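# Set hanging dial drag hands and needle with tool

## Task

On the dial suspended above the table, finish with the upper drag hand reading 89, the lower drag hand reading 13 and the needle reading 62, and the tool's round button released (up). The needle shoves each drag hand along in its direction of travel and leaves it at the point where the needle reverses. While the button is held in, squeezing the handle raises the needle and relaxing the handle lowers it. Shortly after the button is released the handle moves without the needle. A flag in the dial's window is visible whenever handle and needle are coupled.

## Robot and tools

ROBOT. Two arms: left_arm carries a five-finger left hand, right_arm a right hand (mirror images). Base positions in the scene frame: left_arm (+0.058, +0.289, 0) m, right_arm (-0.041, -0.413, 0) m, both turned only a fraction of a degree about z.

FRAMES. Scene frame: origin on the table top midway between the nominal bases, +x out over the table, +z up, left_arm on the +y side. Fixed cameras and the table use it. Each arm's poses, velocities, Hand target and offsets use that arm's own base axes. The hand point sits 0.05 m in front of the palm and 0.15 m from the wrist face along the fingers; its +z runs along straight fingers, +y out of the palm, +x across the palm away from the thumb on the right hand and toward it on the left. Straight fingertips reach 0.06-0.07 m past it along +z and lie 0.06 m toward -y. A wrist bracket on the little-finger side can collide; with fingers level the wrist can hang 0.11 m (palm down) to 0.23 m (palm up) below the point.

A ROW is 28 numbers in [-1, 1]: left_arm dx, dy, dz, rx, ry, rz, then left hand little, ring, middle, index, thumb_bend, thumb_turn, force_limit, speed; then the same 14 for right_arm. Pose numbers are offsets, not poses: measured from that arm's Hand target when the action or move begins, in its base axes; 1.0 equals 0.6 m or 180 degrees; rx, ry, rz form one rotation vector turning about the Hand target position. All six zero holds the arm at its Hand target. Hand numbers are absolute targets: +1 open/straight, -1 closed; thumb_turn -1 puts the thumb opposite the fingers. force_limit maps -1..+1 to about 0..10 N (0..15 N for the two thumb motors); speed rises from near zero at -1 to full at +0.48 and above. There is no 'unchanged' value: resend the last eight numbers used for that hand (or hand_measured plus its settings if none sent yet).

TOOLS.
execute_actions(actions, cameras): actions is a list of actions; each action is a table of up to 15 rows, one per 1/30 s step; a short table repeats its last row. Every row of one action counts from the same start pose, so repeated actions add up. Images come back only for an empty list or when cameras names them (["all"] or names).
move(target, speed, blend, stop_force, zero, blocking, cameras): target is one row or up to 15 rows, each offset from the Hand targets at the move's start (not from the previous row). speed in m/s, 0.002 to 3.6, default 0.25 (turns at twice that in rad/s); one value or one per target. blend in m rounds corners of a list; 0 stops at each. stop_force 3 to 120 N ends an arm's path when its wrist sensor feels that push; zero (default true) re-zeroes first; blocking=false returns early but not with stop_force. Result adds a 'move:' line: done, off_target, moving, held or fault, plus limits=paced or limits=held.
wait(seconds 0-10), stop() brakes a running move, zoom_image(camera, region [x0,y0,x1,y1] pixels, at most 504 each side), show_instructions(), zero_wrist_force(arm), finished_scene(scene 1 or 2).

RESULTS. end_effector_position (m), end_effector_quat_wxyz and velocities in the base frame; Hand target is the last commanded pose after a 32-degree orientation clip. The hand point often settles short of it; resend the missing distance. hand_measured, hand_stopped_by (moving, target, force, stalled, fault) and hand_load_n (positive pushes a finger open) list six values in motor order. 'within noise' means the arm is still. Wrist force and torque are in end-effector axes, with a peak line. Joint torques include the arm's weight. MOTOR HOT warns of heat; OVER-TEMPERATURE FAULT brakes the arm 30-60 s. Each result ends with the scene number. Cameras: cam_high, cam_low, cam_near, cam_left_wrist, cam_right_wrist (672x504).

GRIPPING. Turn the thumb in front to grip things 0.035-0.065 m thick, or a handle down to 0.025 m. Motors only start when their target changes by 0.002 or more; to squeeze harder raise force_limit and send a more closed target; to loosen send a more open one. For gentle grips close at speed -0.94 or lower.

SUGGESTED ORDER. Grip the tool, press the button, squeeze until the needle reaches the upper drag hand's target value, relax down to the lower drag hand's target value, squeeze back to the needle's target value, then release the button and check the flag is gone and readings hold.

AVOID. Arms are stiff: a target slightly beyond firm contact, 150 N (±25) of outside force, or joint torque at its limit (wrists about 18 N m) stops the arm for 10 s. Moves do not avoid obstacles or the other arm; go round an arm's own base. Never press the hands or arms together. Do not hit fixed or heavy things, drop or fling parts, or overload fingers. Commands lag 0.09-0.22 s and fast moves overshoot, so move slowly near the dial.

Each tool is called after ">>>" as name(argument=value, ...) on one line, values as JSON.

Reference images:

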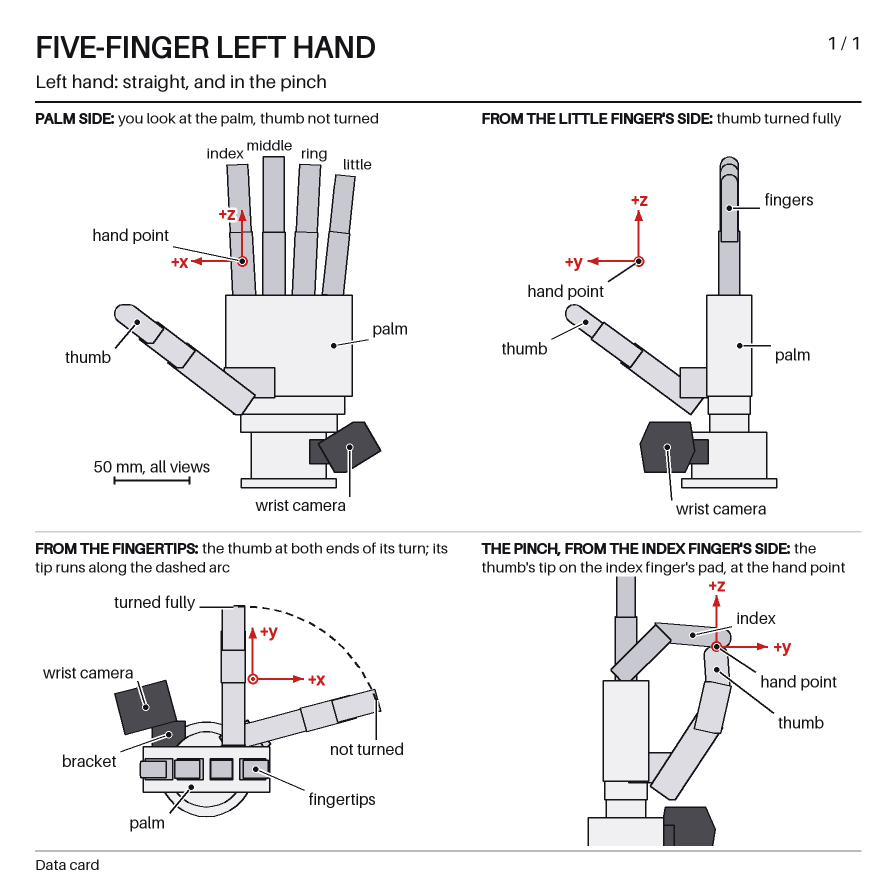

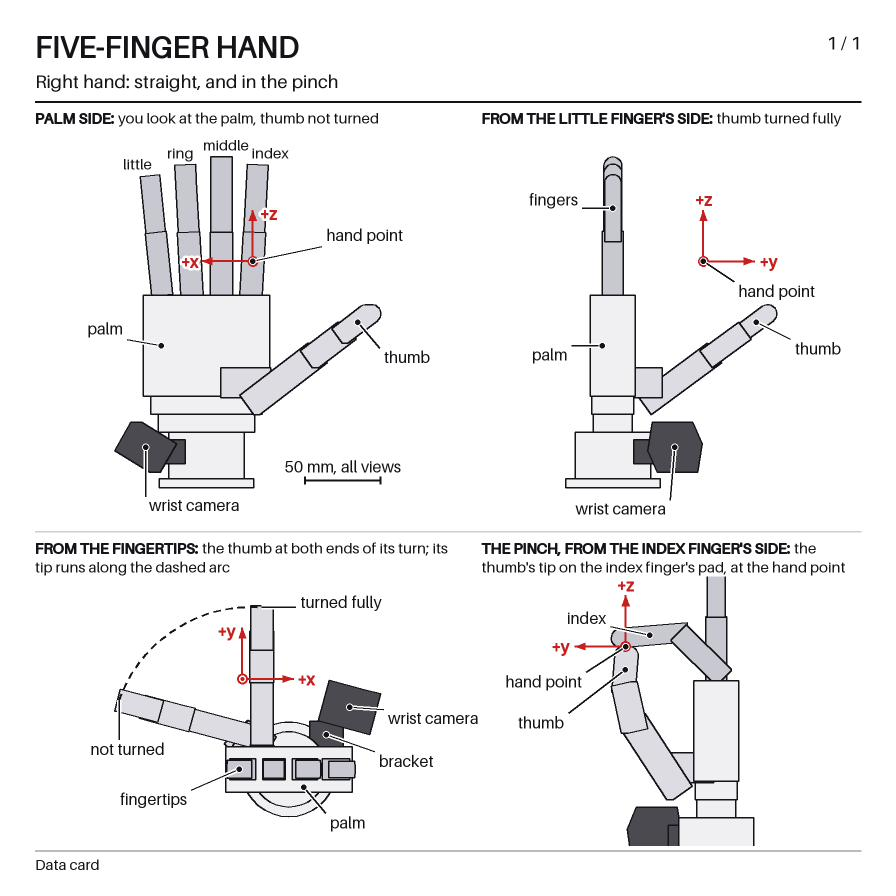

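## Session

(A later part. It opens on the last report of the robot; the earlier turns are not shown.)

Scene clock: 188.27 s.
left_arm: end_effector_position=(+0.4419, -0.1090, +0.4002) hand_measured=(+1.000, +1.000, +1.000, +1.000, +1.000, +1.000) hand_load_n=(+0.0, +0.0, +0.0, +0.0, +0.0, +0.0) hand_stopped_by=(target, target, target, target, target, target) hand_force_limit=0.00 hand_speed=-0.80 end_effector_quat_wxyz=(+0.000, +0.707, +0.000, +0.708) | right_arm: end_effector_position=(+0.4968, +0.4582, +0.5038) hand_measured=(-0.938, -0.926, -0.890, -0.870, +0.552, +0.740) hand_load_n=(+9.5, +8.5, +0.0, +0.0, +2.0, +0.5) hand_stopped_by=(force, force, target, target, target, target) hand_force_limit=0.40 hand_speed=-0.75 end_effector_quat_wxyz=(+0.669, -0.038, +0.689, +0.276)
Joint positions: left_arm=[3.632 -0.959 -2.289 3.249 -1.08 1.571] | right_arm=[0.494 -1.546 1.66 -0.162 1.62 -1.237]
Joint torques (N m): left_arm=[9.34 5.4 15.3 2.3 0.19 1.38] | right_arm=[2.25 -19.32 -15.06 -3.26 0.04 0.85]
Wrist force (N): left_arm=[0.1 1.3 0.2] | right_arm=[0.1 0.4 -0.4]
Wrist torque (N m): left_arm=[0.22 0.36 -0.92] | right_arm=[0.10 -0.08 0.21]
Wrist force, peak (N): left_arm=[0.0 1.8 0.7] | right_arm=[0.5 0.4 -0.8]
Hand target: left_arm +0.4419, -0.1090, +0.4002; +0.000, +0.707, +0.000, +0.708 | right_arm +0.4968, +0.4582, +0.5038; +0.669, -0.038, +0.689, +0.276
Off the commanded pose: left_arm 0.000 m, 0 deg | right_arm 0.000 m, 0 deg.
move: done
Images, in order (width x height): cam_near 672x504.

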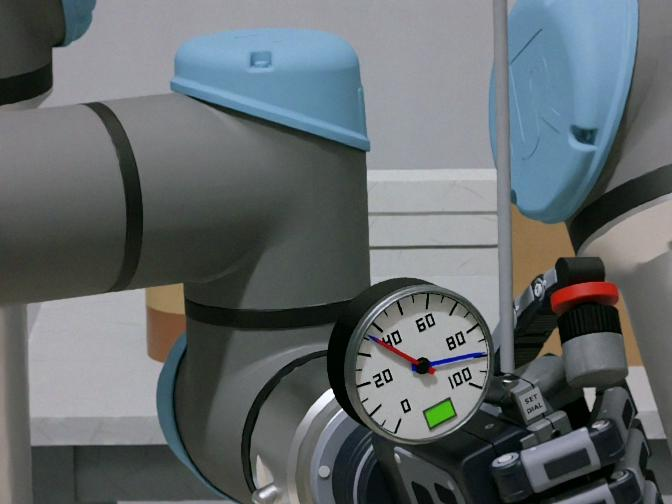

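>>> move(target=[[0,0,0,0,0,0,1,1,1,1,1,1,0,-0.8,0,0,0,0,0,0,-0.735,-0.765,-0.805,-0.85,0.55,0.74,0.4,-0.82],[0,0,0,0,0,0,1,1,1,1,1,1,0,-0.8,0,0,0,0,0,0,-0.735,-0.765,-0.805,-0.85,0.8,0.74,0.4,-0.6],[0,0,0,0,0,0,1,1,1,1,1,1,0,-0.8,0,0,0,0,0,0,-0.735,-0.765,-0.805,-0.85,0.83,0.74,0.4,-0.88],[0,0,0,0,0,0,1,1,1,1,1,1,0,-0.8,0,0,0,0,0,0,-0.96,-0.95,-0.89,-0.87,0.83,0.74,0.8,-0.85],[0,0,0,0,0,0,1,1,1,1,1,1,0,-0.8,0,0,0,0,0,0,-0.96,-0.95,-0.89,-0.87,0.55,0.74,0.4,-0.75]], speed=0.05, cameras=["cam_near","cam_right_wrist"])

>>> zoom_image(camera="cam_near", region=[340, 290, 490, 440])

Scene clock: 193.07 s.
left_arm: end_effector_position=(+0.4419, -0.1090, +0.4002) hand_measured=(+1.000, +1.000, +1.000, +1.000, +1.000, +1.000) hand_load_n=(+0.0, +0.0, +0.0, +0.0, +0.0, +0.0) hand_stopped_by=(target, target, target, target, target, target) hand_force_limit=0.00 hand_speed=-0.80 end_effector_quat_wxyz=(+0.000, +0.707, +0.000, +0.708) | right_arm: end_effector_position=(+0.4968, +0.4582, +0.5038) hand_measured=(-0.938, -0.926, -0.890, -0.870, +0.552, +0.740) hand_load_n=(+9.0, +9.0, +0.0, -0.5, +2.5, +0.0) hand_stopped_by=(force, force, target, target, target, target) hand_force_limit=0.40 hand_speed=-0.75 end_effector_quat_wxyz=(+0.669, -0.038, +0.689, +0.276)
Joint positions: left_arm=[3.632 -0.959 -2.289 3.249 -1.08 1.571] | right_arm=[0.494 -1.546 1.66 -0.162 1.62 -1.237]
Joint torques (N m): left_arm=[10.08 5.65 15.29 2.29 0.12 1.34] | right_arm=[1.81 -18.27 -14.05 -3.1 0.35 1.08]
Wrist force (N): left_arm=[0.1 1.3 0.7] | right_arm=[0.1 0.3 -0.4]
Wrist torque (N m): left_arm=[0.21 0.38 -0.92] | right_arm=[0.10 -0.08 0.21]
Wrist force, peak (N): left_arm=[0.0 1.8 0.7] | right_arm=[0.4 0.6 -0.7]
Hand target: left_arm +0.4419, -0.1090, +0.4002; +0.000, +0.707, +0.000, +0.708 | right_arm +0.4968, +0.4582, +0.5038; +0.669, -0.038, +0.689, +0.276
Off the commanded pose: left_arm 0.000 m, 0 deg | right_arm 0.000 m, 0 deg.
move: done
camera_calibration:
cam_right_wrist: T_world_to_cam=[[-0.401484, 0.909734, 0.105808, -0.267919], [-0.468313, -0.3032, 0.829911, -0.0444981], [0.787079, 0.283645, 0.54777, -0.683348], [0, 0, 0, 1]] pos_world=[0.409445, 0.424072, 0.439595]
Images, in order (width x height): cam_near 672x504, cam_right_wrist 672x504.

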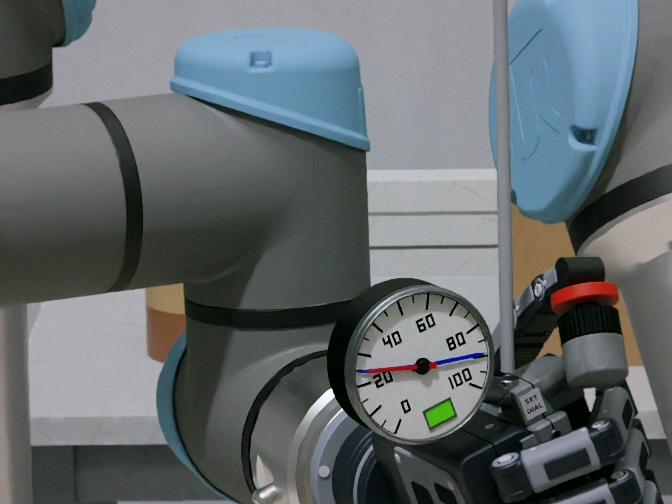

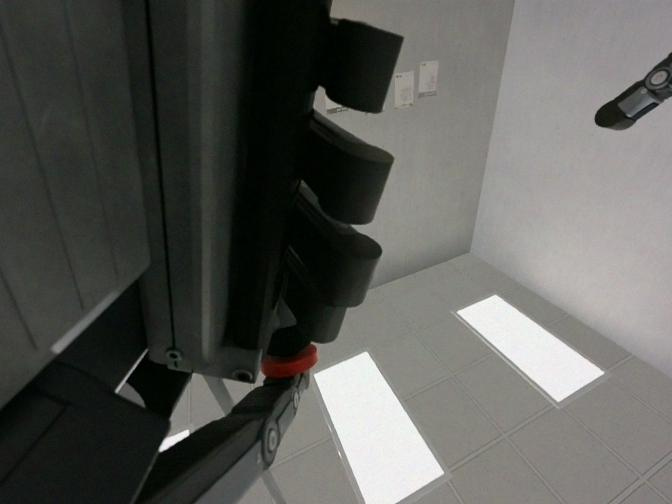

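Scaled by 3.360.

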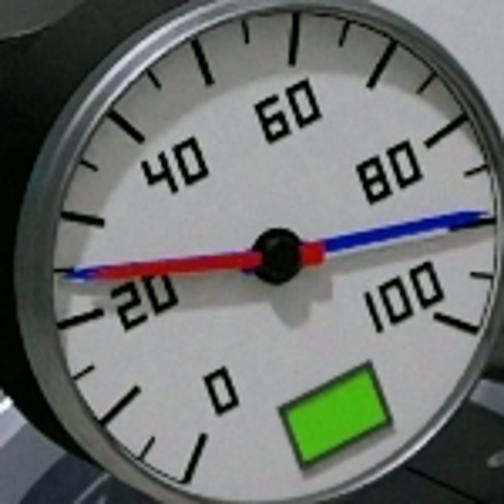

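>>> move(target=[0,0,0,0,0,0,1,1,1,1,1,1,0,-0.8,0,0,0,0,0,0,-0.785,-0.805,-0.843,-0.852,0.55,0.74,0.4,-0.85], speed=0.05, cameras=["cam_near"])

>>> zoom_image(camera="cam_near", region=[340, 290, 490, 440])

Scene clock: 196.57 s.
left_arm: end_effector_position=(+0.4419, -0.1090, +0.4002) hand_measured=(+1.000, +1.000, +1.000, +1.000, +1.000, +1.000) hand_load_n=(+0.0, +0.0, +0.0, +0.0, -0.5, +0.0) hand_stopped_by=(target, target, target, target, target, target) hand_force_limit=0.00 hand_speed=-0.80 end_effector_quat_wxyz=(+0.000, +0.707, +0.000, +0.708) | right_arm: end_effector_position=(+0.4968, +0.4582, +0.5038) hand_measured=(-0.784, -0.804, -0.842, -0.852, +0.552, +0.740) hand_load_n=(+0.0, +0.5, +2.5, +0.0, +2.5, +0.0) hand_stopped_by=(target, target, target, target, target, target) hand_force_limit=0.40 hand_speed=-0.85 end_effector_quat_wxyz=(+0.669, -0.038, +0.689, +0.276)
Joint positions: left_arm=[3.632 -0.959 -2.289 3.249 -1.08 1.571] | right_arm=[0.494 -1.546 1.66 -0.162 1.62 -1.237]
Joint torques (N m): left_arm=[10.02 5.84 15.17 2.3 0.03 1.38] | right_arm=[4.92 -18.18 -14.77 -3.16 0.24 0.66]
Wrist force (N): left_arm=[0.0 1.3 0.5] | right_arm=[0.3 0.3 -0.5]
Wrist torque (N m): left_arm=[0.21 0.38 -0.92] | right_arm=[0.10 -0.11 0.22]
Wrist force, peak (N): left_arm=[0.1 1.6 0.7] | right_arm=[0.5 0.2 -0.9]
Hand target: left_arm +0.4419, -0.1090, +0.4002; +0.000, +0.707, +0.000, +0.708 | right_arm +0.4968, +0.4582, +0.5038; +0.669, -0.038, +0.689, +0.276
Off the commanded pose: left_arm 0.000 m, 0 deg | right_arm 0.000 m, 0 deg.
move: done
Images, in order (width x height): cam_near 672x504.

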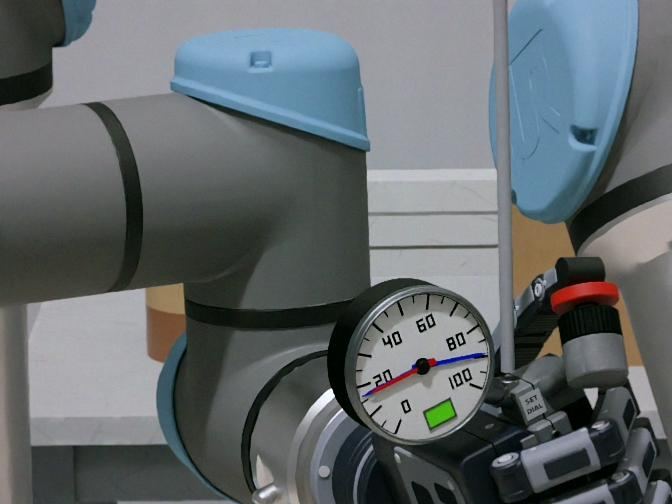

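Scaled by 3.360.

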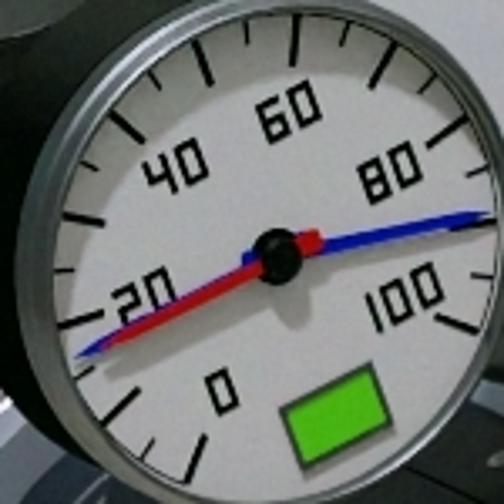

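>>> move(target=[0,0,0,0,0,0,1,1,1,1,1,1,0,-0.8,0,0,0,0,0,0,-0.765,-0.785,-0.825,-0.852,0.55,0.74,0.4,-0.93], speed=0.05, cameras=["cam_near"])

>>> zoom_image(camera="cam_near", region=[340, 290, 490, 440])

>>> zoom_image(camera="cam_near", region=[350, 380, 400, 430])

Scene clock: 197.83 s.
left_arm: end_effector_position=(+0.4419, -0.1090, +0.4002) hand_measured=(+1.000, +1.000, +1.000, +1.000, +1.000, +1.000) hand_load_n=(+0.0, +0.0, +0.0, +0.0, +0.0, +0.0) hand_stopped_by=(target, target, target, target, target, target) hand_force_limit=0.00 hand_speed=-0.80 end_effector_quat_wxyz=(+0.000, +0.707, +0.000, +0.708) | right_arm: end_effector_position=(+0.4968, +0.4582, +0.5038) hand_measured=(-0.764, -0.784, -0.824, -0.852, +0.552, +0.740) hand_load_n=(+1.0, +0.5, +1.5, +0.0, +2.5, +0.0) hand_stopped_by=(target, target, target, target, target, target) hand_force_limit=0.40 hand_speed=-0.93 end_effector_quat_wxyz=(+0.669, -0.038, +0.689, +0.276)
Joint positions: left_arm=[3.632 -0.959 -2.289 3.249 -1.08 1.571] | right_arm=[0.494 -1.546 1.66 -0.162 1.62 -1.237]
Joint torques (N m): left_arm=[9.62 5.11 15.81 2.29 -0.05 1.21] | right_arm=[4.23 -17.5 -14.84 -3.14 0.44 0.76]
Wrist force (N): left_arm=[0.0 1.3 0.5] | right_arm=[0.1 0.4 -0.4]
Wrist torque (N m): left_arm=[0.21 0.39 -0.93] | right_arm=[0.11 -0.09 0.21]
Wrist force, peak (N): left_arm=[0.2 1.8 0.5] | right_arm=[0.3 0.5 -0.7]
Hand target: left_arm +0.4419, -0.1090, +0.4002; +0.000, +0.707, +0.000, +0.708 | right_arm +0.4968, +0.4582, +0.5038; +0.669, -0.038, +0.689, +0.276
Off the commanded pose: left_arm 0.000 m, 0 deg | right_arm 0.000 m, 0 deg.
move: done
Images, in order (width x height): cam_near 672x504.

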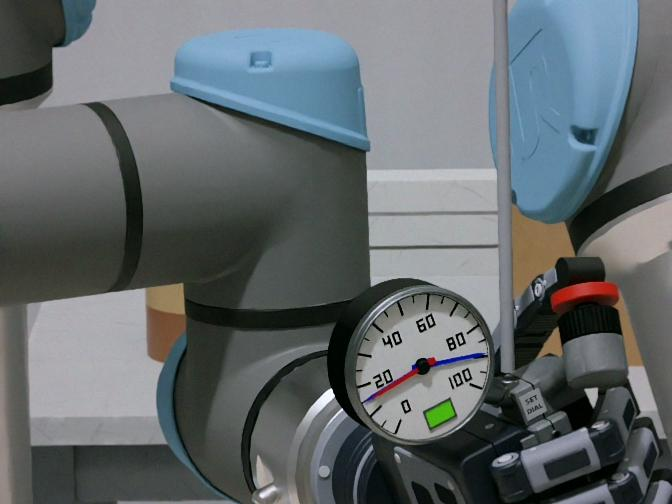

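Scaled by 3.360.

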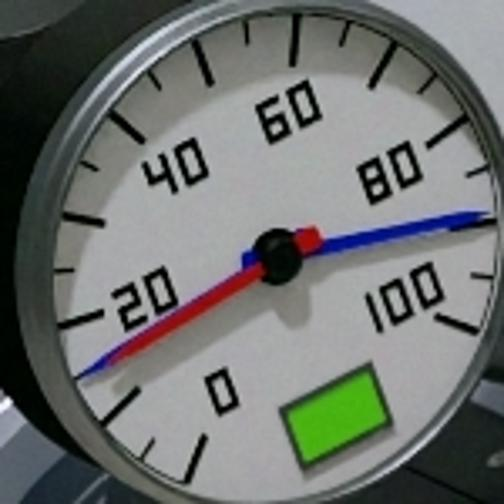

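Scaled by 10.080.

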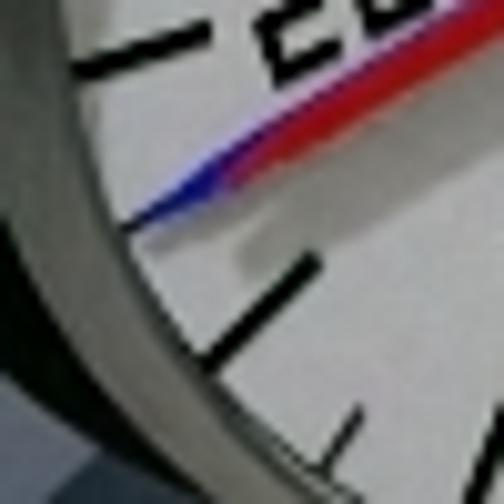

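>>> move(target=[0,0,0,0,0,0,1,1,1,1,1,1,0,-0.8,0,0,0,0,0,0,-0.75,-0.77,-0.81,-0.852,0.55,0.74,0.4,-0.93], speed=0.05, cameras=["cam_near"])

>>> zoom_image(camera="cam_near", region=[350, 380, 400, 430])

Scene clock: 199.00 s.
left_arm: end_effector_position=(+0.4419, -0.1090, +0.4002) hand_measured=(+1.000, +1.000, +1.000, +1.000, +1.000, +1.000) hand_load_n=(+0.0, +0.0, +0.0, +0.0, +0.0, +0.5) hand_stopped_by=(target, target, target, target, target, target) hand_force_limit=0.00 hand_speed=-0.80 end_effector_quat_wxyz=(+0.000, +0.707, +0.000, +0.708) | right_arm: end_effector_position=(+0.4968, +0.4582, +0.5038) hand_measured=(-0.750, -0.770, -0.810, -0.852, +0.552, +0.740) hand_load_n=(+1.0, +0.5, +1.0, +1.0, +2.5, +0.0) hand_stopped_by=(target, target, target, target, target, target) hand_force_limit=0.40 hand_speed=-0.93 end_effector_quat_wxyz=(+0.669, -0.038, +0.689, +0.276)
Joint positions: left_arm=[3.632 -0.959 -2.289 3.249 -1.08 1.571] | right_arm=[0.494 -1.546 1.66 -0.162 1.62 -1.237]
Joint torques (N m): left_arm=[9.16 6.03 15.26 2.46 0.03 1.39] | right_arm=[4.21 -16.92 -13.77 -3.08 0.26 0.78]
Wrist force (N): left_arm=[-0.1 1.5 0.6] | right_arm=[0.1 0.3 -0.5]
Wrist torque (N m): left_arm=[0.22 0.40 -0.93] | right_arm=[0.09 -0.08 0.21]
Wrist force, peak (N): left_arm=[0.0 1.7 0.6] | right_arm=[0.3 0.3 -0.8]
Hand target: left_arm +0.4419, -0.1090, +0.4002; +0.000, +0.707, +0.000, +0.708 | right_arm +0.4968, +0.4582, +0.5038; +0.669, -0.038, +0.689, +0.276
Off the commanded pose: left_arm 0.000 m, 0 deg | right_arm 0.000 m, 0 deg.
move: done
Images, in order (width x height): cam_near 672x504.

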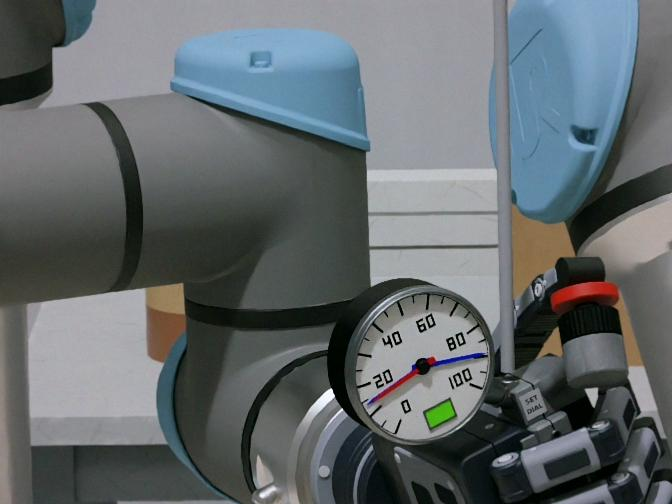

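Scaled by 10.080.

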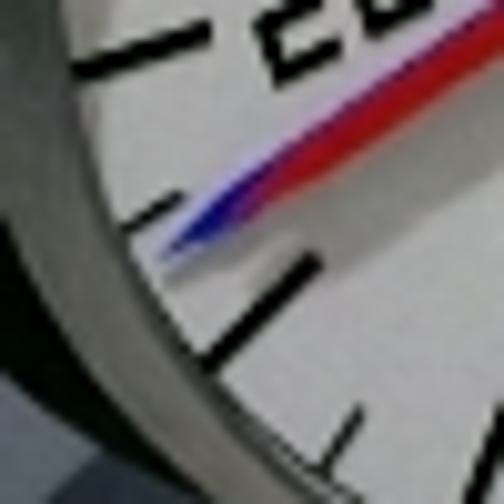

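>>> move(target=[0,0,0,0,0,0,1,1,1,1,1,1,0,-0.8,0,0,0,0,0,0,-0.745,-0.765,-0.805,-0.852,0.55,0.74,0.4,-0.94], speed=0.05, cameras=["cam_near"])

>>> zoom_image(camera="cam_near", region=[350, 380, 400, 430])

Scene clock: 200.40 s.
left_arm: end_effector_position=(+0.4419, -0.1090, +0.4002) hand_measured=(+1.000, +1.000, +1.000, +1.000, +1.000, +1.000) hand_load_n=(+0.0, +0.0, +0.0, +0.0, +0.0, +0.0) hand_stopped_by=(target, target, target, target, target, target) hand_force_limit=0.00 hand_speed=-0.80 end_effector_quat_wxyz=(+0.000, +0.707, +0.000, +0.708) | right_arm: end_effector_position=(+0.4968, +0.4582, +0.5038) hand_measured=(-0.744, -0.764, -0.804, -0.852, +0.552, +0.740) hand_load_n=(+1.0, +0.0, +0.0, +1.5, +2.5, +0.0) hand_stopped_by=(target, target, target, target, target, target) hand_force_limit=0.40 hand_speed=-0.94 end_effector_quat_wxyz=(+0.669, -0.038, +0.689, +0.276)
Joint positions: left_arm=[3.632 -0.959 -2.289 3.249 -1.08 1.571] | right_arm=[0.494 -1.546 1.66 -0.162 1.62 -1.237]
Joint torques (N m): left_arm=[9.51 5.79 15.11 2.24 0.01 1.15] | right_arm=[4.66 -16.89 -14.15 -3.03 0.22 0.53]
Wrist force (N): left_arm=[0.2 1.6 0.7] | right_arm=[0.1 0.4 -0.5]
Wrist torque (N m): left_arm=[0.24 0.36 -0.91] | right_arm=[0.11 -0.09 0.21]
Wrist force, peak (N): left_arm=[0.1 1.7 0.6] | right_arm=[0.3 0.6 -0.6]
Hand target: left_arm +0.4419, -0.1090, +0.4002; +0.000, +0.707, +0.000, +0.708 | right_arm +0.4968, +0.4582, +0.5038; +0.669, -0.038, +0.689, +0.276
Off the commanded pose: left_arm 0.000 m, 0 deg | right_arm 0.000 m, 0 deg.
move: done
Images, in order (width x height): cam_near 672x504.

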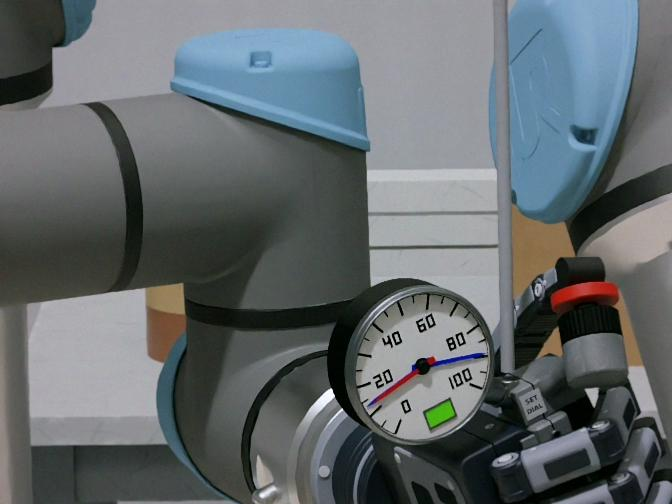

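Scaled by 10.080.

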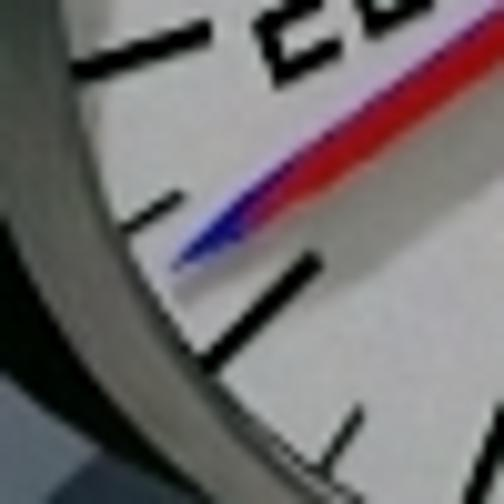

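>>> move(target=[[0,0,0,0,0,0,1,1,1,1,1,1,0,-0.8,0,0,0,0,0,0,-0.96,-0.95,-0.89,-0.87,0.55,0.74,0.8,-0.85],[0,0,0,0,0,0,1,1,1,1,1,1,0,-0.8,0,0,0,0,0,0,-0.96,-0.95,-0.89,-0.87,0.8,0.74,0.4,-0.6],[0,0,0,0,0,0,1,1,1,1,1,1,0,-0.8,0,0,0,0,0,0,-0.96,-0.95,-0.89,-0.87,0.83,0.74,0.4,-0.88],[0,0,0,0,0,0,1,1,1,1,1,1,0,-0.8,0,0,0,0,0,0,-0.742,-0.766,-0.808,-0.856,0.83,0.74,0.4,-0.82],[0,0,0,0,0,0,1,1,1,1,1,1,0,-0.8,0,0,0,0,0,0,-0.742,-0.766,-0.808,-0.856,0.55,0.74,0.4,-0.78],[0,0,0,0,0,0,1,1,1,1,1,1,0,-0.8,0,0,0,0,0,0,-0.96,-0.95,-0.89,-0.87,0.55,0.74,0.8,-0.85]], speed=0.05, cameras=["cam_near"])

>>> zoom_image(camera="cam_near", region=[340, 290, 490, 440])

Scene clock: 206.53 s.
left_arm: end_effector_position=(+0.4419, -0.1090, +0.4002) hand_measured=(+1.000, +1.000, +1.000, +1.000, +1.000, +1.000) hand_load_n=(+0.0, +0.0, +0.0, +0.0, +0.0, +0.0) hand_stopped_by=(target, target, target, target, target, target) hand_force_limit=0.00 hand_speed=-0.80 end_effector_quat_wxyz=(+0.000, +0.707, +0.000, +0.708) | right_arm: end_effector_position=(+0.4968, +0.4582, +0.5038) hand_measured=(-0.946, -0.928, -0.890, -0.870, +0.552, +0.740) hand_load_n=(+12.0, +9.0, +0.0, -0.5, +2.5, +0.0) hand_stopped_by=(force, force, target, target, target, target) hand_force_limit=0.80 hand_speed=-0.85 end_effector_quat_wxyz=(+0.669, -0.038, +0.689, +0.276)
Joint positions: left_arm=[3.632 -0.959 -2.289 3.249 -1.08 1.571] | right_arm=[0.494 -1.546 1.66 -0.162 1.62 -1.237]
Joint torques (N m): left_arm=[9.72 5.92 15.25 2.37 -0.13 1.39] | right_arm=[5.35 -13.9 -15.14 -3.05 0.48 0.82]
Wrist force (N): left_arm=[0.1 1.2 0.5] | right_arm=[0.2 0.4 -0.5]
Wrist torque (N m): left_arm=[0.19 0.38 -0.92] | right_arm=[0.12 -0.09 0.22]
Wrist force, peak (N): left_arm=[0.2 1.8 0.7] | right_arm=[0.1 0.3 -0.8]
Hand target: left_arm +0.4419, -0.1090, +0.4002; +0.000, +0.707, +0.000, +0.708 | right_arm +0.4968, +0.4582, +0.5038; +0.669, -0.038, +0.689, +0.276
Off the commanded pose: left_arm 0.000 m, 0 deg | right_arm 0.000 m, 0 deg.
move: done
Images, in order (width x height): cam_near 672x504.

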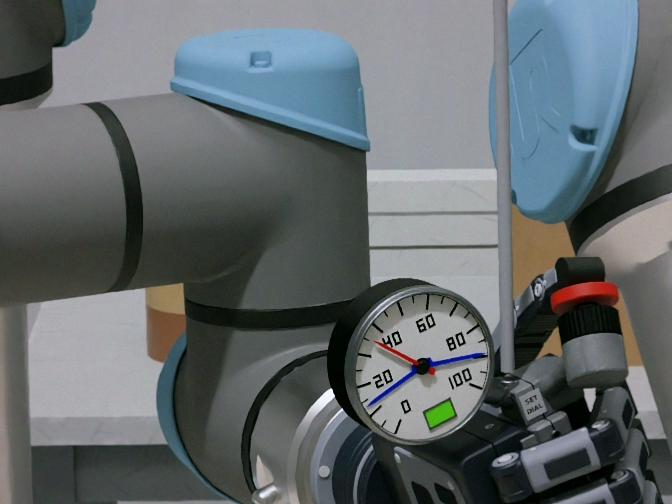

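Scaled by 3.360.

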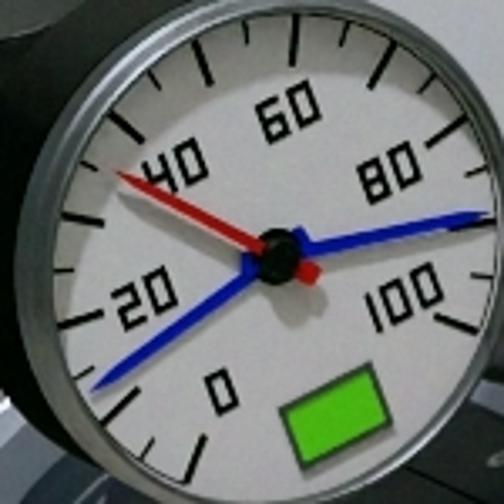

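>>> move(target=[[0,0,0,0,0,0,1,1,1,1,1,1,0,-0.8,0,0,0,0,0,0,-0.96,-0.95,-0.89,-0.87,0.8,0.74,0.4,-0.6],[0,0,0,0,0,0,1,1,1,1,1,1,0,-0.8,0,0,0,0,0,0,-0.96,-0.95,-0.89,-0.87,0.83,0.74,0.4,-0.88],[0,0,0,0,0,0,1,1,1,1,1,1,0,-0.8,0,0,0,0,0,0,-0.742,-0.766,-0.808,-0.856,0.83,0.74,0.4,-0.82],[0,0,0,0,0,0,1,1,1,1,1,1,0,-0.8,0,0,0,0,0,0,-0.742,-0.766,-0.808,-0.856,0.55,0.74,0.4,-0.75],[0,0,0,0,0,0,1,1,1,1,1,1,0,-0.8,0,0,0,0,0,0,-0.96,-0.95,-0.89,-0.87,0.55,0.74,0.8,-0.85],[0,0,0,0,0,0,1,1,1,1,1,1,0,-0.8,0,0,0,0,0,0,-0.96,-0.95,-0.89,-0.87,0.8,0.74,0.4,-0.6],[0,0,0,0,0,0,1,1,1,1,1,1,0,-0.8,0,0,0,0,0,0,-0.96,-0.95,-0.89,-0.87,0.83,0.74,0.4,-0.88],[0,0,0,0,0,0,1,1,1,1,1,1,0,-0.8,0,0,0,0,0,0,-0.742,-0.766,-0.808,-0.856,0.83,0.74,0.4,-0.82],[0,0,0,0,0,0,1,1,1,1,1,1,0,-0.8,0,0,0,0,0,0,-0.742,-0.766,-0.808,-0.856,0.55,0.74,0.4,-0.75],[0,0,0,0,0,0,1,1,1,1,1,1,0,-0.8,0,0,0,0,0,0,-0.96,-0.95,-0.89,-0.87,0.55,0.74,0.8,-0.85]], speed=0.05, cameras=["cam_near"])

>>> zoom_image(camera="cam_near", region=[340, 290, 490, 440])

Scene clock: 215.20 s.
left_arm: end_effector_position=(+0.4419, -0.1090, +0.4002) hand_measured=(+1.000, +1.000, +1.000, +1.000, +1.000, +1.000) hand_load_n=(+0.0, +0.0, +0.0, +0.0, +0.0, +0.0) hand_stopped_by=(target, target, target, target, target, target) hand_force_limit=0.00 hand_speed=-0.80 end_effector_quat_wxyz=(+0.000, +0.707, +0.000, +0.708) | right_arm: end_effector_position=(+0.4968, +0.4582, +0.5038) hand_measured=(-0.946, -0.928, -0.890, -0.870, +0.552, +0.740) hand_load_n=(+12.0, +9.0, +0.0, +0.0, +2.5, +0.0) hand_stopped_by=(force, force, target, target, target, target) hand_force_limit=0.80 hand_speed=-0.85 end_effector_quat_wxyz=(+0.669, -0.038, +0.689, +0.276)
Joint positions: left_arm=[3.632 -0.959 -2.289 3.249 -1.08 1.571] | right_arm=[0.494 -1.546 1.66 -0.162 1.62 -1.237]
Joint torques (N m): left_arm=[9.14 5.64 15.45 2.33 -0.33 1.43] | right_arm=[7.16 -14.21 -14.23 -3.07 0.18 0.77]
Wrist force (N): left_arm=[0.2 1.4 0.4] | right_arm=[0.1 0.3 -0.6]
Wrist torque (N m): left_arm=[0.22 0.35 -0.92] | right_arm=[0.09 -0.08 0.22]
Wrist force, peak (N): left_arm=[0.1 1.6 1.1] | right_arm=[0.2 0.5 -0.8]
Hand target: left_arm +0.4419, -0.1090, +0.4002; +0.000, +0.707, +0.000, +0.708 | right_arm +0.4968, +0.4582, +0.5038; +0.669, -0.038, +0.689, +0.276
Off the commanded pose: left_arm 0.000 m, 0 deg | right_arm 0.000 m, 0 deg.
move: done
Images, in order (width x height): cam_near 672x504.

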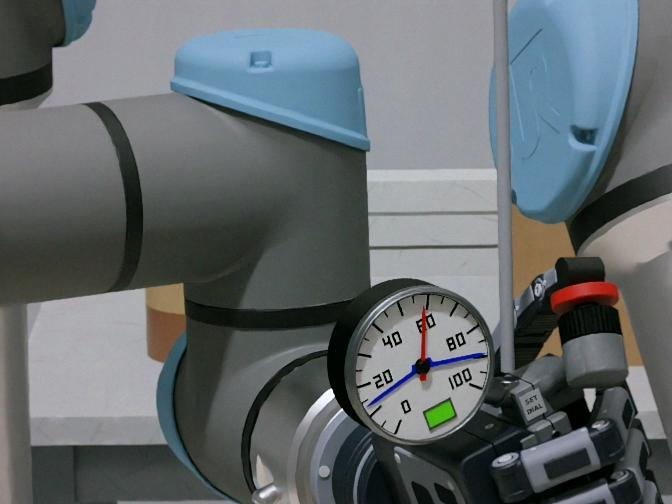

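Scaled by 3.360.

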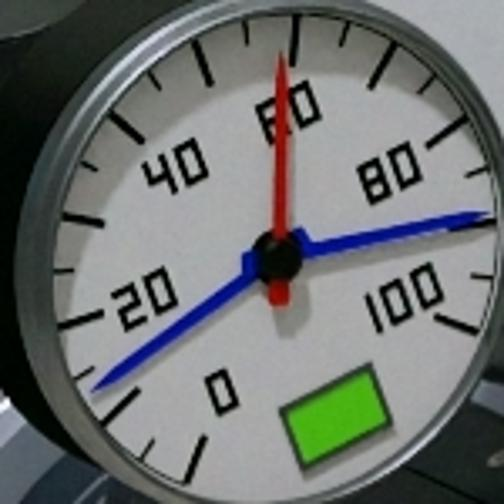

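>>> move(target=[[0,0,0,0,0,0,1,1,1,1,1,1,0,-0.8,0,0,0,0,0,0,-0.96,-0.95,-0.89,-0.87,0.8,0.74,0.4,-0.6],[0,0,0,0,0,0,1,1,1,1,1,1,0,-0.8,0,0,0,0,0,0,-0.96,-0.95,-0.89,-0.87,0.83,0.74,0.4,-0.88],[0,0,0,0,0,0,1,1,1,1,1,1,0,-0.8,0,0,0,0,0,0,-0.742,-0.766,-0.808,-0.856,0.83,0.74,0.4,-0.82],[0,0,0,0,0,0,1,1,1,1,1,1,0,-0.8,0,0,0,0,0,0,-0.742,-0.766,-0.808,-0.856,0.55,0.74,0.4,-0.75],[0,0,0,0,0,0,1,1,1,1,1,1,0,-0.8,0,0,0,0,0,0,-0.788,-0.808,-0.847,-0.856,0.55,0.74,0.8,-0.9]], speed=0.05, cameras=["cam_near"])

>>> zoom_image(camera="cam_near", region=[340, 290, 490, 440])

>>> zoom_image(camera="cam_near", region=[405, 285, 455, 335])

Scene clock: 224.57 s.
left_arm: end_effector_position=(+0.4419, -0.1090, +0.4002) hand_measured=(+1.000, +1.000, +1.000, +1.000, +1.000, +1.000) hand_load_n=(+0.0, +0.0, +0.0, +0.0, +0.0, +0.0) hand_stopped_by=(target, target, target, target, target, target) hand_force_limit=0.00 hand_speed=-0.80 end_effector_quat_wxyz=(+0.000, +0.707, +0.000, +0.708) | right_arm: end_effector_position=(+0.4968, +0.4582, +0.5038) hand_measured=(-0.788, -0.808, -0.844, -0.856, +0.552, +0.740) hand_load_n=(+2.0, +2.5, +5.0, +0.0, +2.5, +0.0) hand_stopped_by=(target, target, target, target, target, target) hand_force_limit=0.80 hand_speed=-0.90 end_effector_quat_wxyz=(+0.669, -0.038, +0.689, +0.276)
Joint positions: left_arm=[3.632 -0.959 -2.289 3.249 -1.08 1.571] | right_arm=[0.494 -1.546 1.66 -0.162 1.62 -1.237]
Joint torques (N m): left_arm=[8.77 5.29 15.31 2.29 -0.48 1.25] | right_arm=[7.84 -14.15 -13.82 -3.14 0.57 0.56]
Wrist force (N): left_arm=[0.2 1.4 0.8] | right_arm=[0.2 0.2 -0.6]
Wrist torque (N m): left_arm=[0.19 0.37 -0.91] | right_arm=[0.08 -0.09 0.22]
Wrist force, peak (N): left_arm=[0.0 1.7 0.9] | right_arm=[0.2 0.5 -0.7]
Hand target: left_arm +0.4419, -0.1090, +0.4002; +0.000, +0.707, +0.000, +0.708 | right_arm +0.4968, +0.4582, +0.5038; +0.669, -0.038, +0.689, +0.276
Off the commanded pose: left_arm 0.000 m, 0 deg | right_arm 0.000 m, 0 deg.
move: done
Images, in order (width x height): cam_near 672x504.

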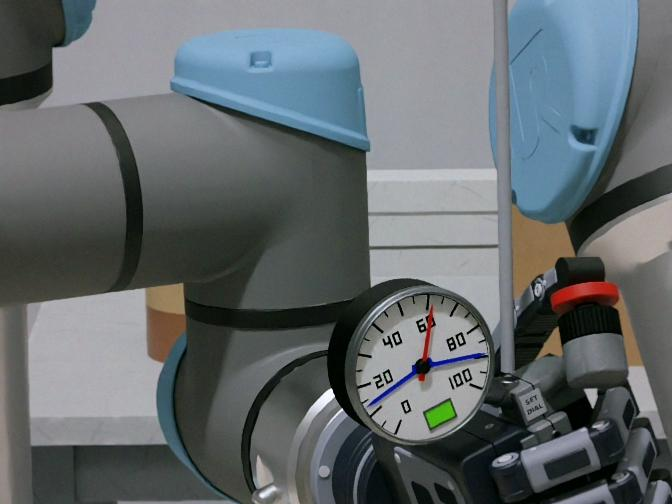

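Scaled by 3.360.

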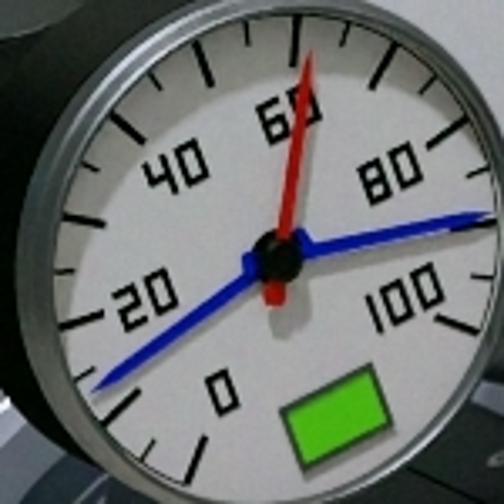

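Scaled by 10.080.

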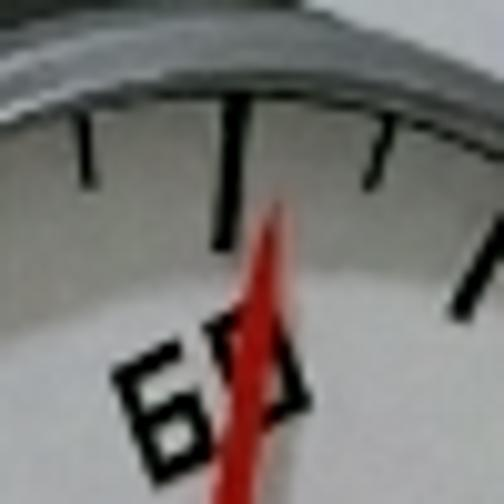

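>>> move(target=[0,0,0,0,0,0,1,1,1,1,1,1,0,-0.8,0,0,0,0,0,0,-0.792,-0.813,-0.851,-0.856,0.55,0.74,0.8,-0.95], speed=0.05, cameras=["cam_near"])

>>> zoom_image(camera="cam_near", region=[405, 285, 455, 335])

>>> zoom_image(camera="cam_near", region=[400, 340, 450, 390])

Scene clock: 226.30 s.
left_arm: end_effector_position=(+0.4419, -0.1090, +0.4002) hand_measured=(+1.000, +1.000, +1.000, +1.000, +1.000, +1.000) hand_load_n=(+0.0, -0.5, +0.0, +0.0, +0.0, +0.0) hand_stopped_by=(target, target, target, target, target, target) hand_force_limit=0.00 hand_speed=-0.80 end_effector_quat_wxyz=(+0.000, +0.707, +0.000, +0.708) | right_arm: end_effector_position=(+0.4968, +0.4582, +0.5038) hand_measured=(-0.792, -0.812, -0.848, -0.856, +0.552, +0.740) hand_load_n=(+1.5, +2.5, +5.0, +0.0, +2.0, +0.0) hand_stopped_by=(target, target, target, target, target, target) hand_force_limit=0.80 hand_speed=-0.95 end_effector_quat_wxyz=(+0.669, -0.038, +0.689, +0.276)
Joint positions: left_arm=[3.632 -0.959 -2.289 3.249 -1.08 1.571] | right_arm=[0.494 -1.546 1.66 -0.162 1.62 -1.237]
Joint torques (N m): left_arm=[9.33 5.05 15.69 2.26 -0.45 1.19] | right_arm=[6.48 -15.24 -13.78 -3.23 0.16 0.81]
Wrist force (N): left_arm=[0.3 1.2 0.5] | right_arm=[0.2 0.4 -0.8]
Wrist torque (N m): left_arm=[0.18 0.34 -0.90] | right_arm=[0.13 -0.09 0.22]
Wrist force, peak (N): left_arm=[0.3 1.7 0.6] | right_arm=[0.2 0.5 -0.8]
Hand target: left_arm +0.4419, -0.1090, +0.4002; +0.000, +0.707, +0.000, +0.708 | right_arm +0.4968, +0.4582, +0.5038; +0.669, -0.038, +0.689, +0.276
Off the commanded pose: left_arm 0.000 m, 0 deg | right_arm 0.000 m, 0 deg.
move: done
Images, in order (width x height): cam_near 672x504.

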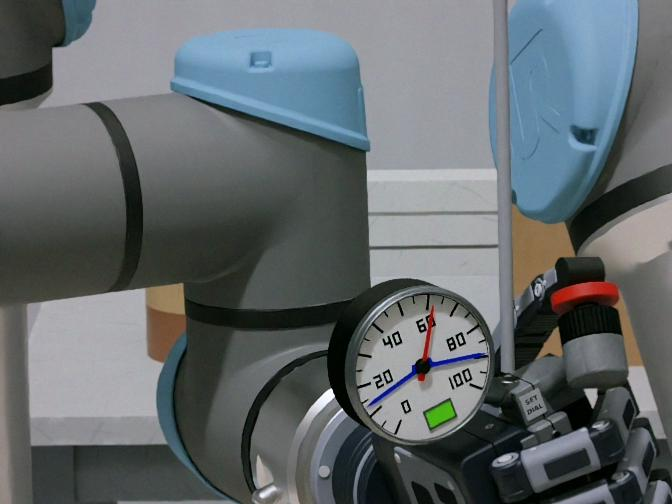

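Scaled by 10.080.

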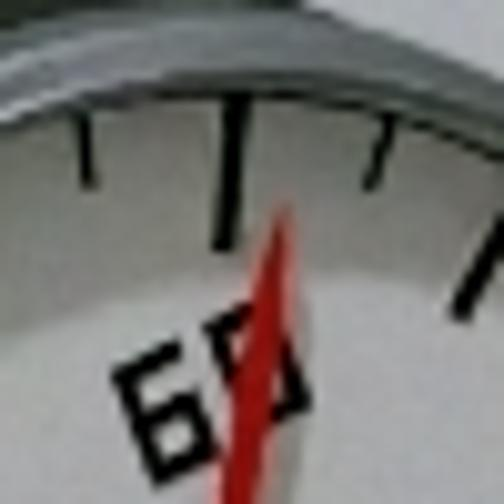

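Scaled by 10.080.

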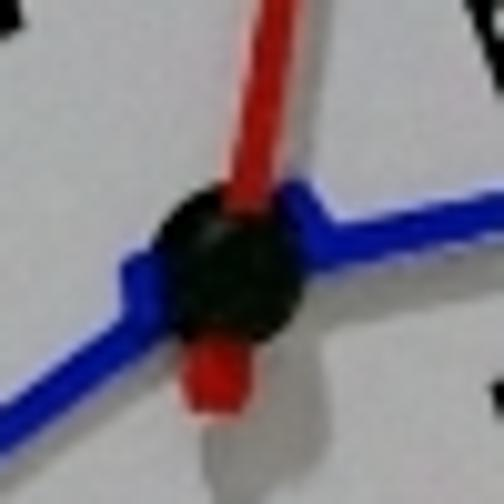

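>>> zoom_image(camera="cam_near", region=[355, 320, 405, 370])

>>> zoom_image(camera="cam_near", region=[370, 290, 420, 340])

>>> zoom_image(camera="cam_near", region=[442, 305, 492, 355])

>>> zoom_image(camera="cam_near", region=[450, 345, 500, 395])

>>> zoom_image(camera="cam_near", region=[370, 390, 420, 440])

Scaled by 10.080.

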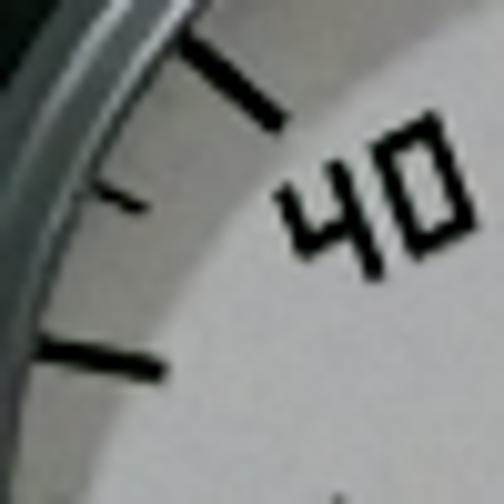

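Scaled by 10.080.

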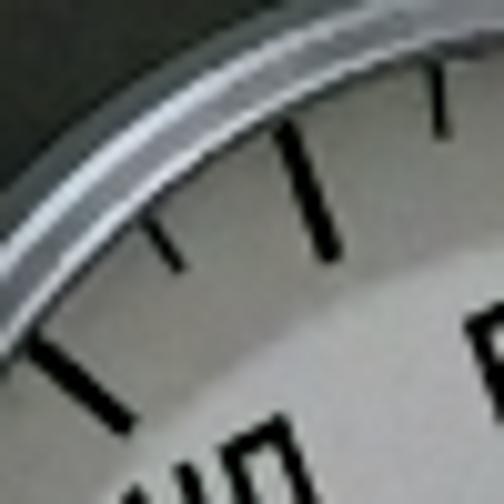

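Scaled by 10.080.

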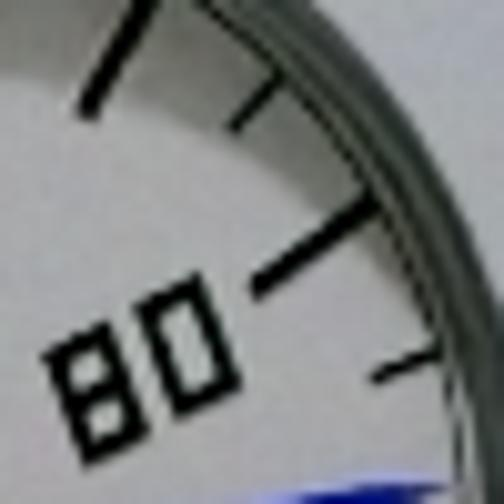

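Scaled by 10.080.

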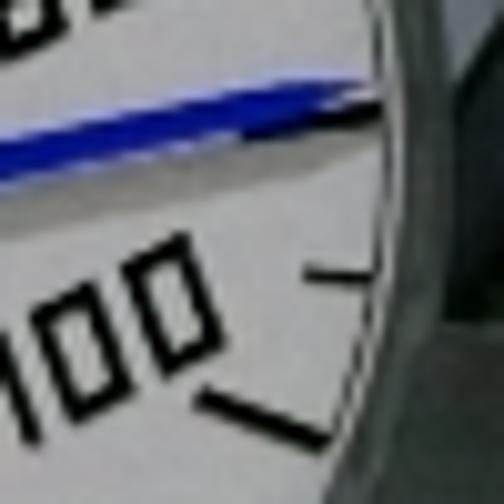

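Scaled by 10.080.

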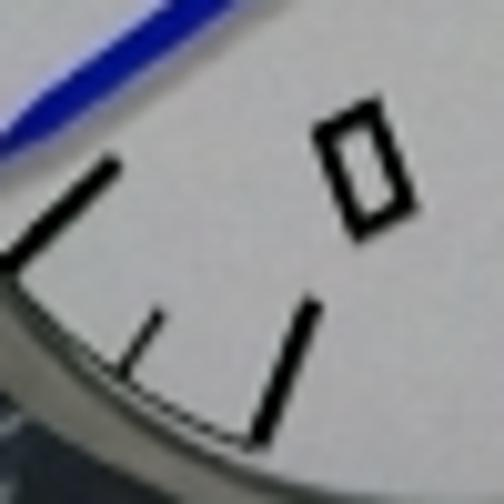

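>>> move(target=[0,0,0,0,0,0,1,1,1,1,1,1,0,-0.8,0,0,0,0,0,0,-0.795,-0.816,-0.854,-0.856,0.55,0.74,0.8,-0.95], speed=0.05, cameras=["cam_near"])

>>> zoom_image(camera="cam_near", region=[405, 285, 455, 335])

Scene clock: 234.53 s.
left_arm: end_effector_position=(+0.4419, -0.1090, +0.4002) hand_measured=(+1.000, +1.000, +1.000, +1.000, +1.000, +1.000) hand_load_n=(+0.0, +0.0, +0.0, +0.0, +0.0, +0.0) hand_stopped_by=(target, target, target, target, target, target) hand_force_limit=0.00 hand_speed=-0.80 end_effector_quat_wxyz=(+0.000, +0.707, +0.000, +0.708) | right_arm: end_effector_position=(+0.4968, +0.4582, +0.5038) hand_measured=(-0.794, -0.816, -0.852, -0.856, +0.552, +0.740) hand_load_n=(+1.0, +2.5, +5.5, +0.0, +2.5, +0.0) hand_stopped_by=(target, target, target, target, target, target) hand_force_limit=0.80 hand_speed=-0.95 end_effector_quat_wxyz=(+0.669, -0.038, +0.689, +0.276)
Joint positions: left_arm=[3.632 -0.959 -2.289 3.249 -1.08 1.571] | right_arm=[0.494 -1.546 1.66 -0.162 1.62 -1.237]
Joint torques (N m): left_arm=[9.09 4.99 15.5 2.42 -0.59 1.33] | right_arm=[7.33 -14.13 -14.95 -2.92 0.3 0.63]
Wrist force (N): left_arm=[0.2 1.4 0.7] | right_arm=[0.1 0.2 -0.4]
Wrist torque (N m): left_arm=[0.19 0.37 -0.91] | right_arm=[0.08 -0.09 0.21]
Wrist force, peak (N): left_arm=[0.0 1.7 0.6] | right_arm=[0.1 0.4 -0.8]
Hand target: left_arm +0.4419, -0.1090, +0.4002; +0.000, +0.707, +0.000, +0.708 | right_arm +0.4968, +0.4582, +0.5038; +0.669, -0.038, +0.689, +0.276
Off the commanded pose: left_arm 0.000 m, 0 deg | right_arm 0.000 m, 0 deg.
move: done
Images, in order (width x height): cam_near 672x504.

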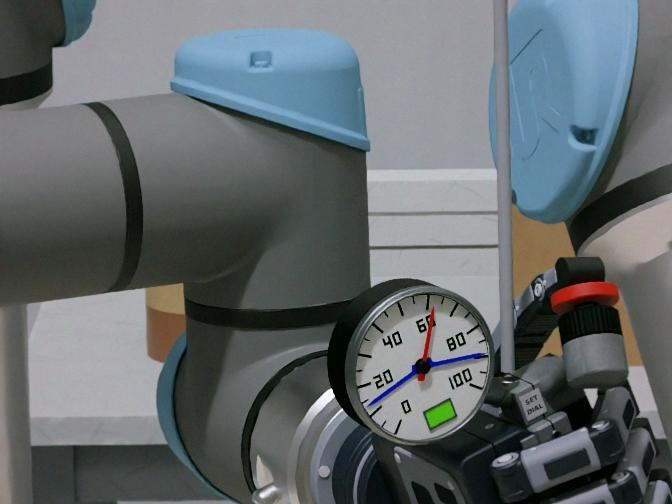

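Scaled by 10.080.

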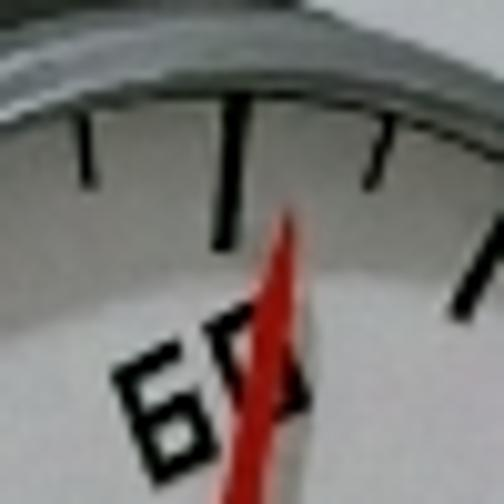

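>>> move(target=[[0,0,0,0,0,0,1,1,1,1,1,1,0,-0.8,0,0,0,0,0,0,-0.795,-0.816,-0.854,-0.856,0.82,0.74,0.4,-0.7],[0,0,0,0,0,0,1,1,1,1,1,1,0,-0.8,0,0,0,0,0,0,-0.795,-0.816,-0.854,-0.856,0.88,0.74,0.4,-0.85]], speed=0.05, cameras=["cam_near"])

>>> zoom_image(camera="cam_near", region=[405, 285, 455, 335])

>>> zoom_image(camera="cam_near", region=[340, 290, 490, 440])

Scene clock: 236.57 s.
left_arm: end_effector_position=(+0.4419, -0.1090, +0.4002) hand_measured=(+1.000, +1.000, +1.000, +1.000, +1.000, +1.000) hand_load_n=(+0.0, +0.5, +0.0, +0.0, +0.0, +0.0) hand_stopped_by=(target, target, target, target, target, target) hand_force_limit=0.00 hand_speed=-0.80 end_effector_quat_wxyz=(+0.000, +0.707, +0.000, +0.708) | right_arm: end_effector_position=(+0.4968, +0.4582, +0.5038) hand_measured=(-0.794, -0.816, -0.852, -0.856, +0.880, +0.740) hand_load_n=(+1.0, +2.5, +5.0, +0.0, +0.0, +0.0) hand_stopped_by=(target, target, target, target, target, target) hand_force_limit=0.40 hand_speed=-0.85 end_effector_quat_wxyz=(+0.669, -0.038, +0.689, +0.276)
Joint positions: left_arm=[3.632 -0.959 -2.289 3.249 -1.08 1.571] | right_arm=[0.494 -1.546 1.66 -0.162 1.62 -1.237]
Joint torques (N m): left_arm=[9.34 5.8 14.62 2.33 -0.59 1.31] | right_arm=[8.72 -14.23 -13.64 -2.79 0.6 0.66]
Wrist force (N): left_arm=[0.0 1.4 0.8] | right_arm=[0.2 0.2 -0.4]
Wrist torque (N m): left_arm=[0.21 0.39 -0.93] | right_arm=[0.07 -0.09 0.21]
Wrist force, peak (N): left_arm=[-0.1 1.6 0.7] | right_arm=[0.3 0.6 -0.6]
Hand target: left_arm +0.4419, -0.1090, +0.4002; +0.000, +0.707, +0.000, +0.708 | right_arm +0.4968, +0.4582, +0.5038; +0.669, -0.038, +0.689, +0.276
Off the commanded pose: left_arm 0.000 m, 0 deg | right_arm 0.000 m, 0 deg.
move: done
Images, in order (width x height): cam_near 672x504.

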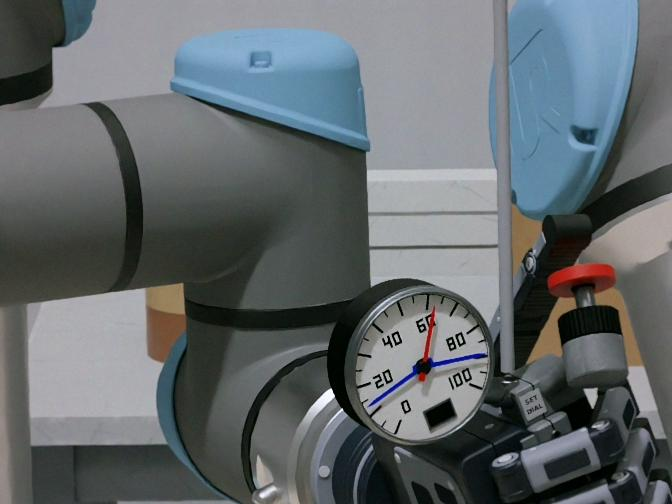

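Scaled by 10.080.

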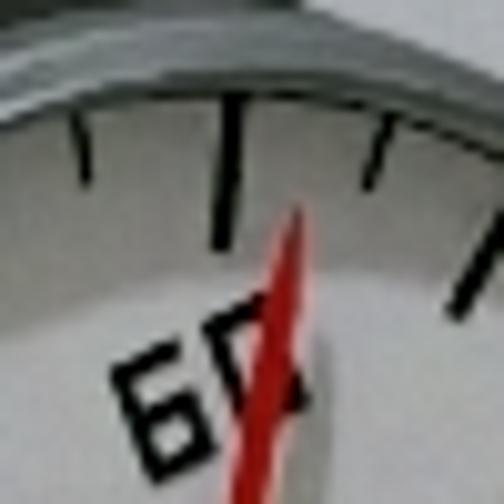

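Scaled by 3.360.

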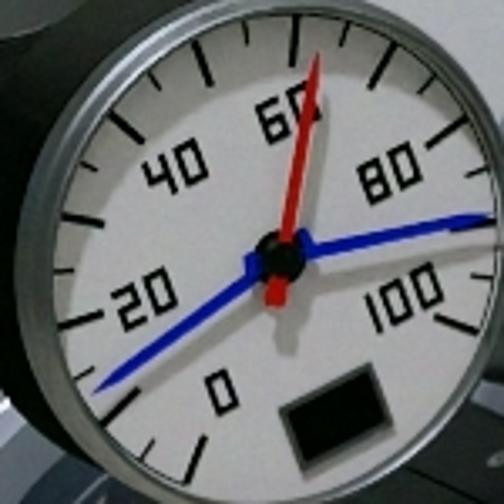

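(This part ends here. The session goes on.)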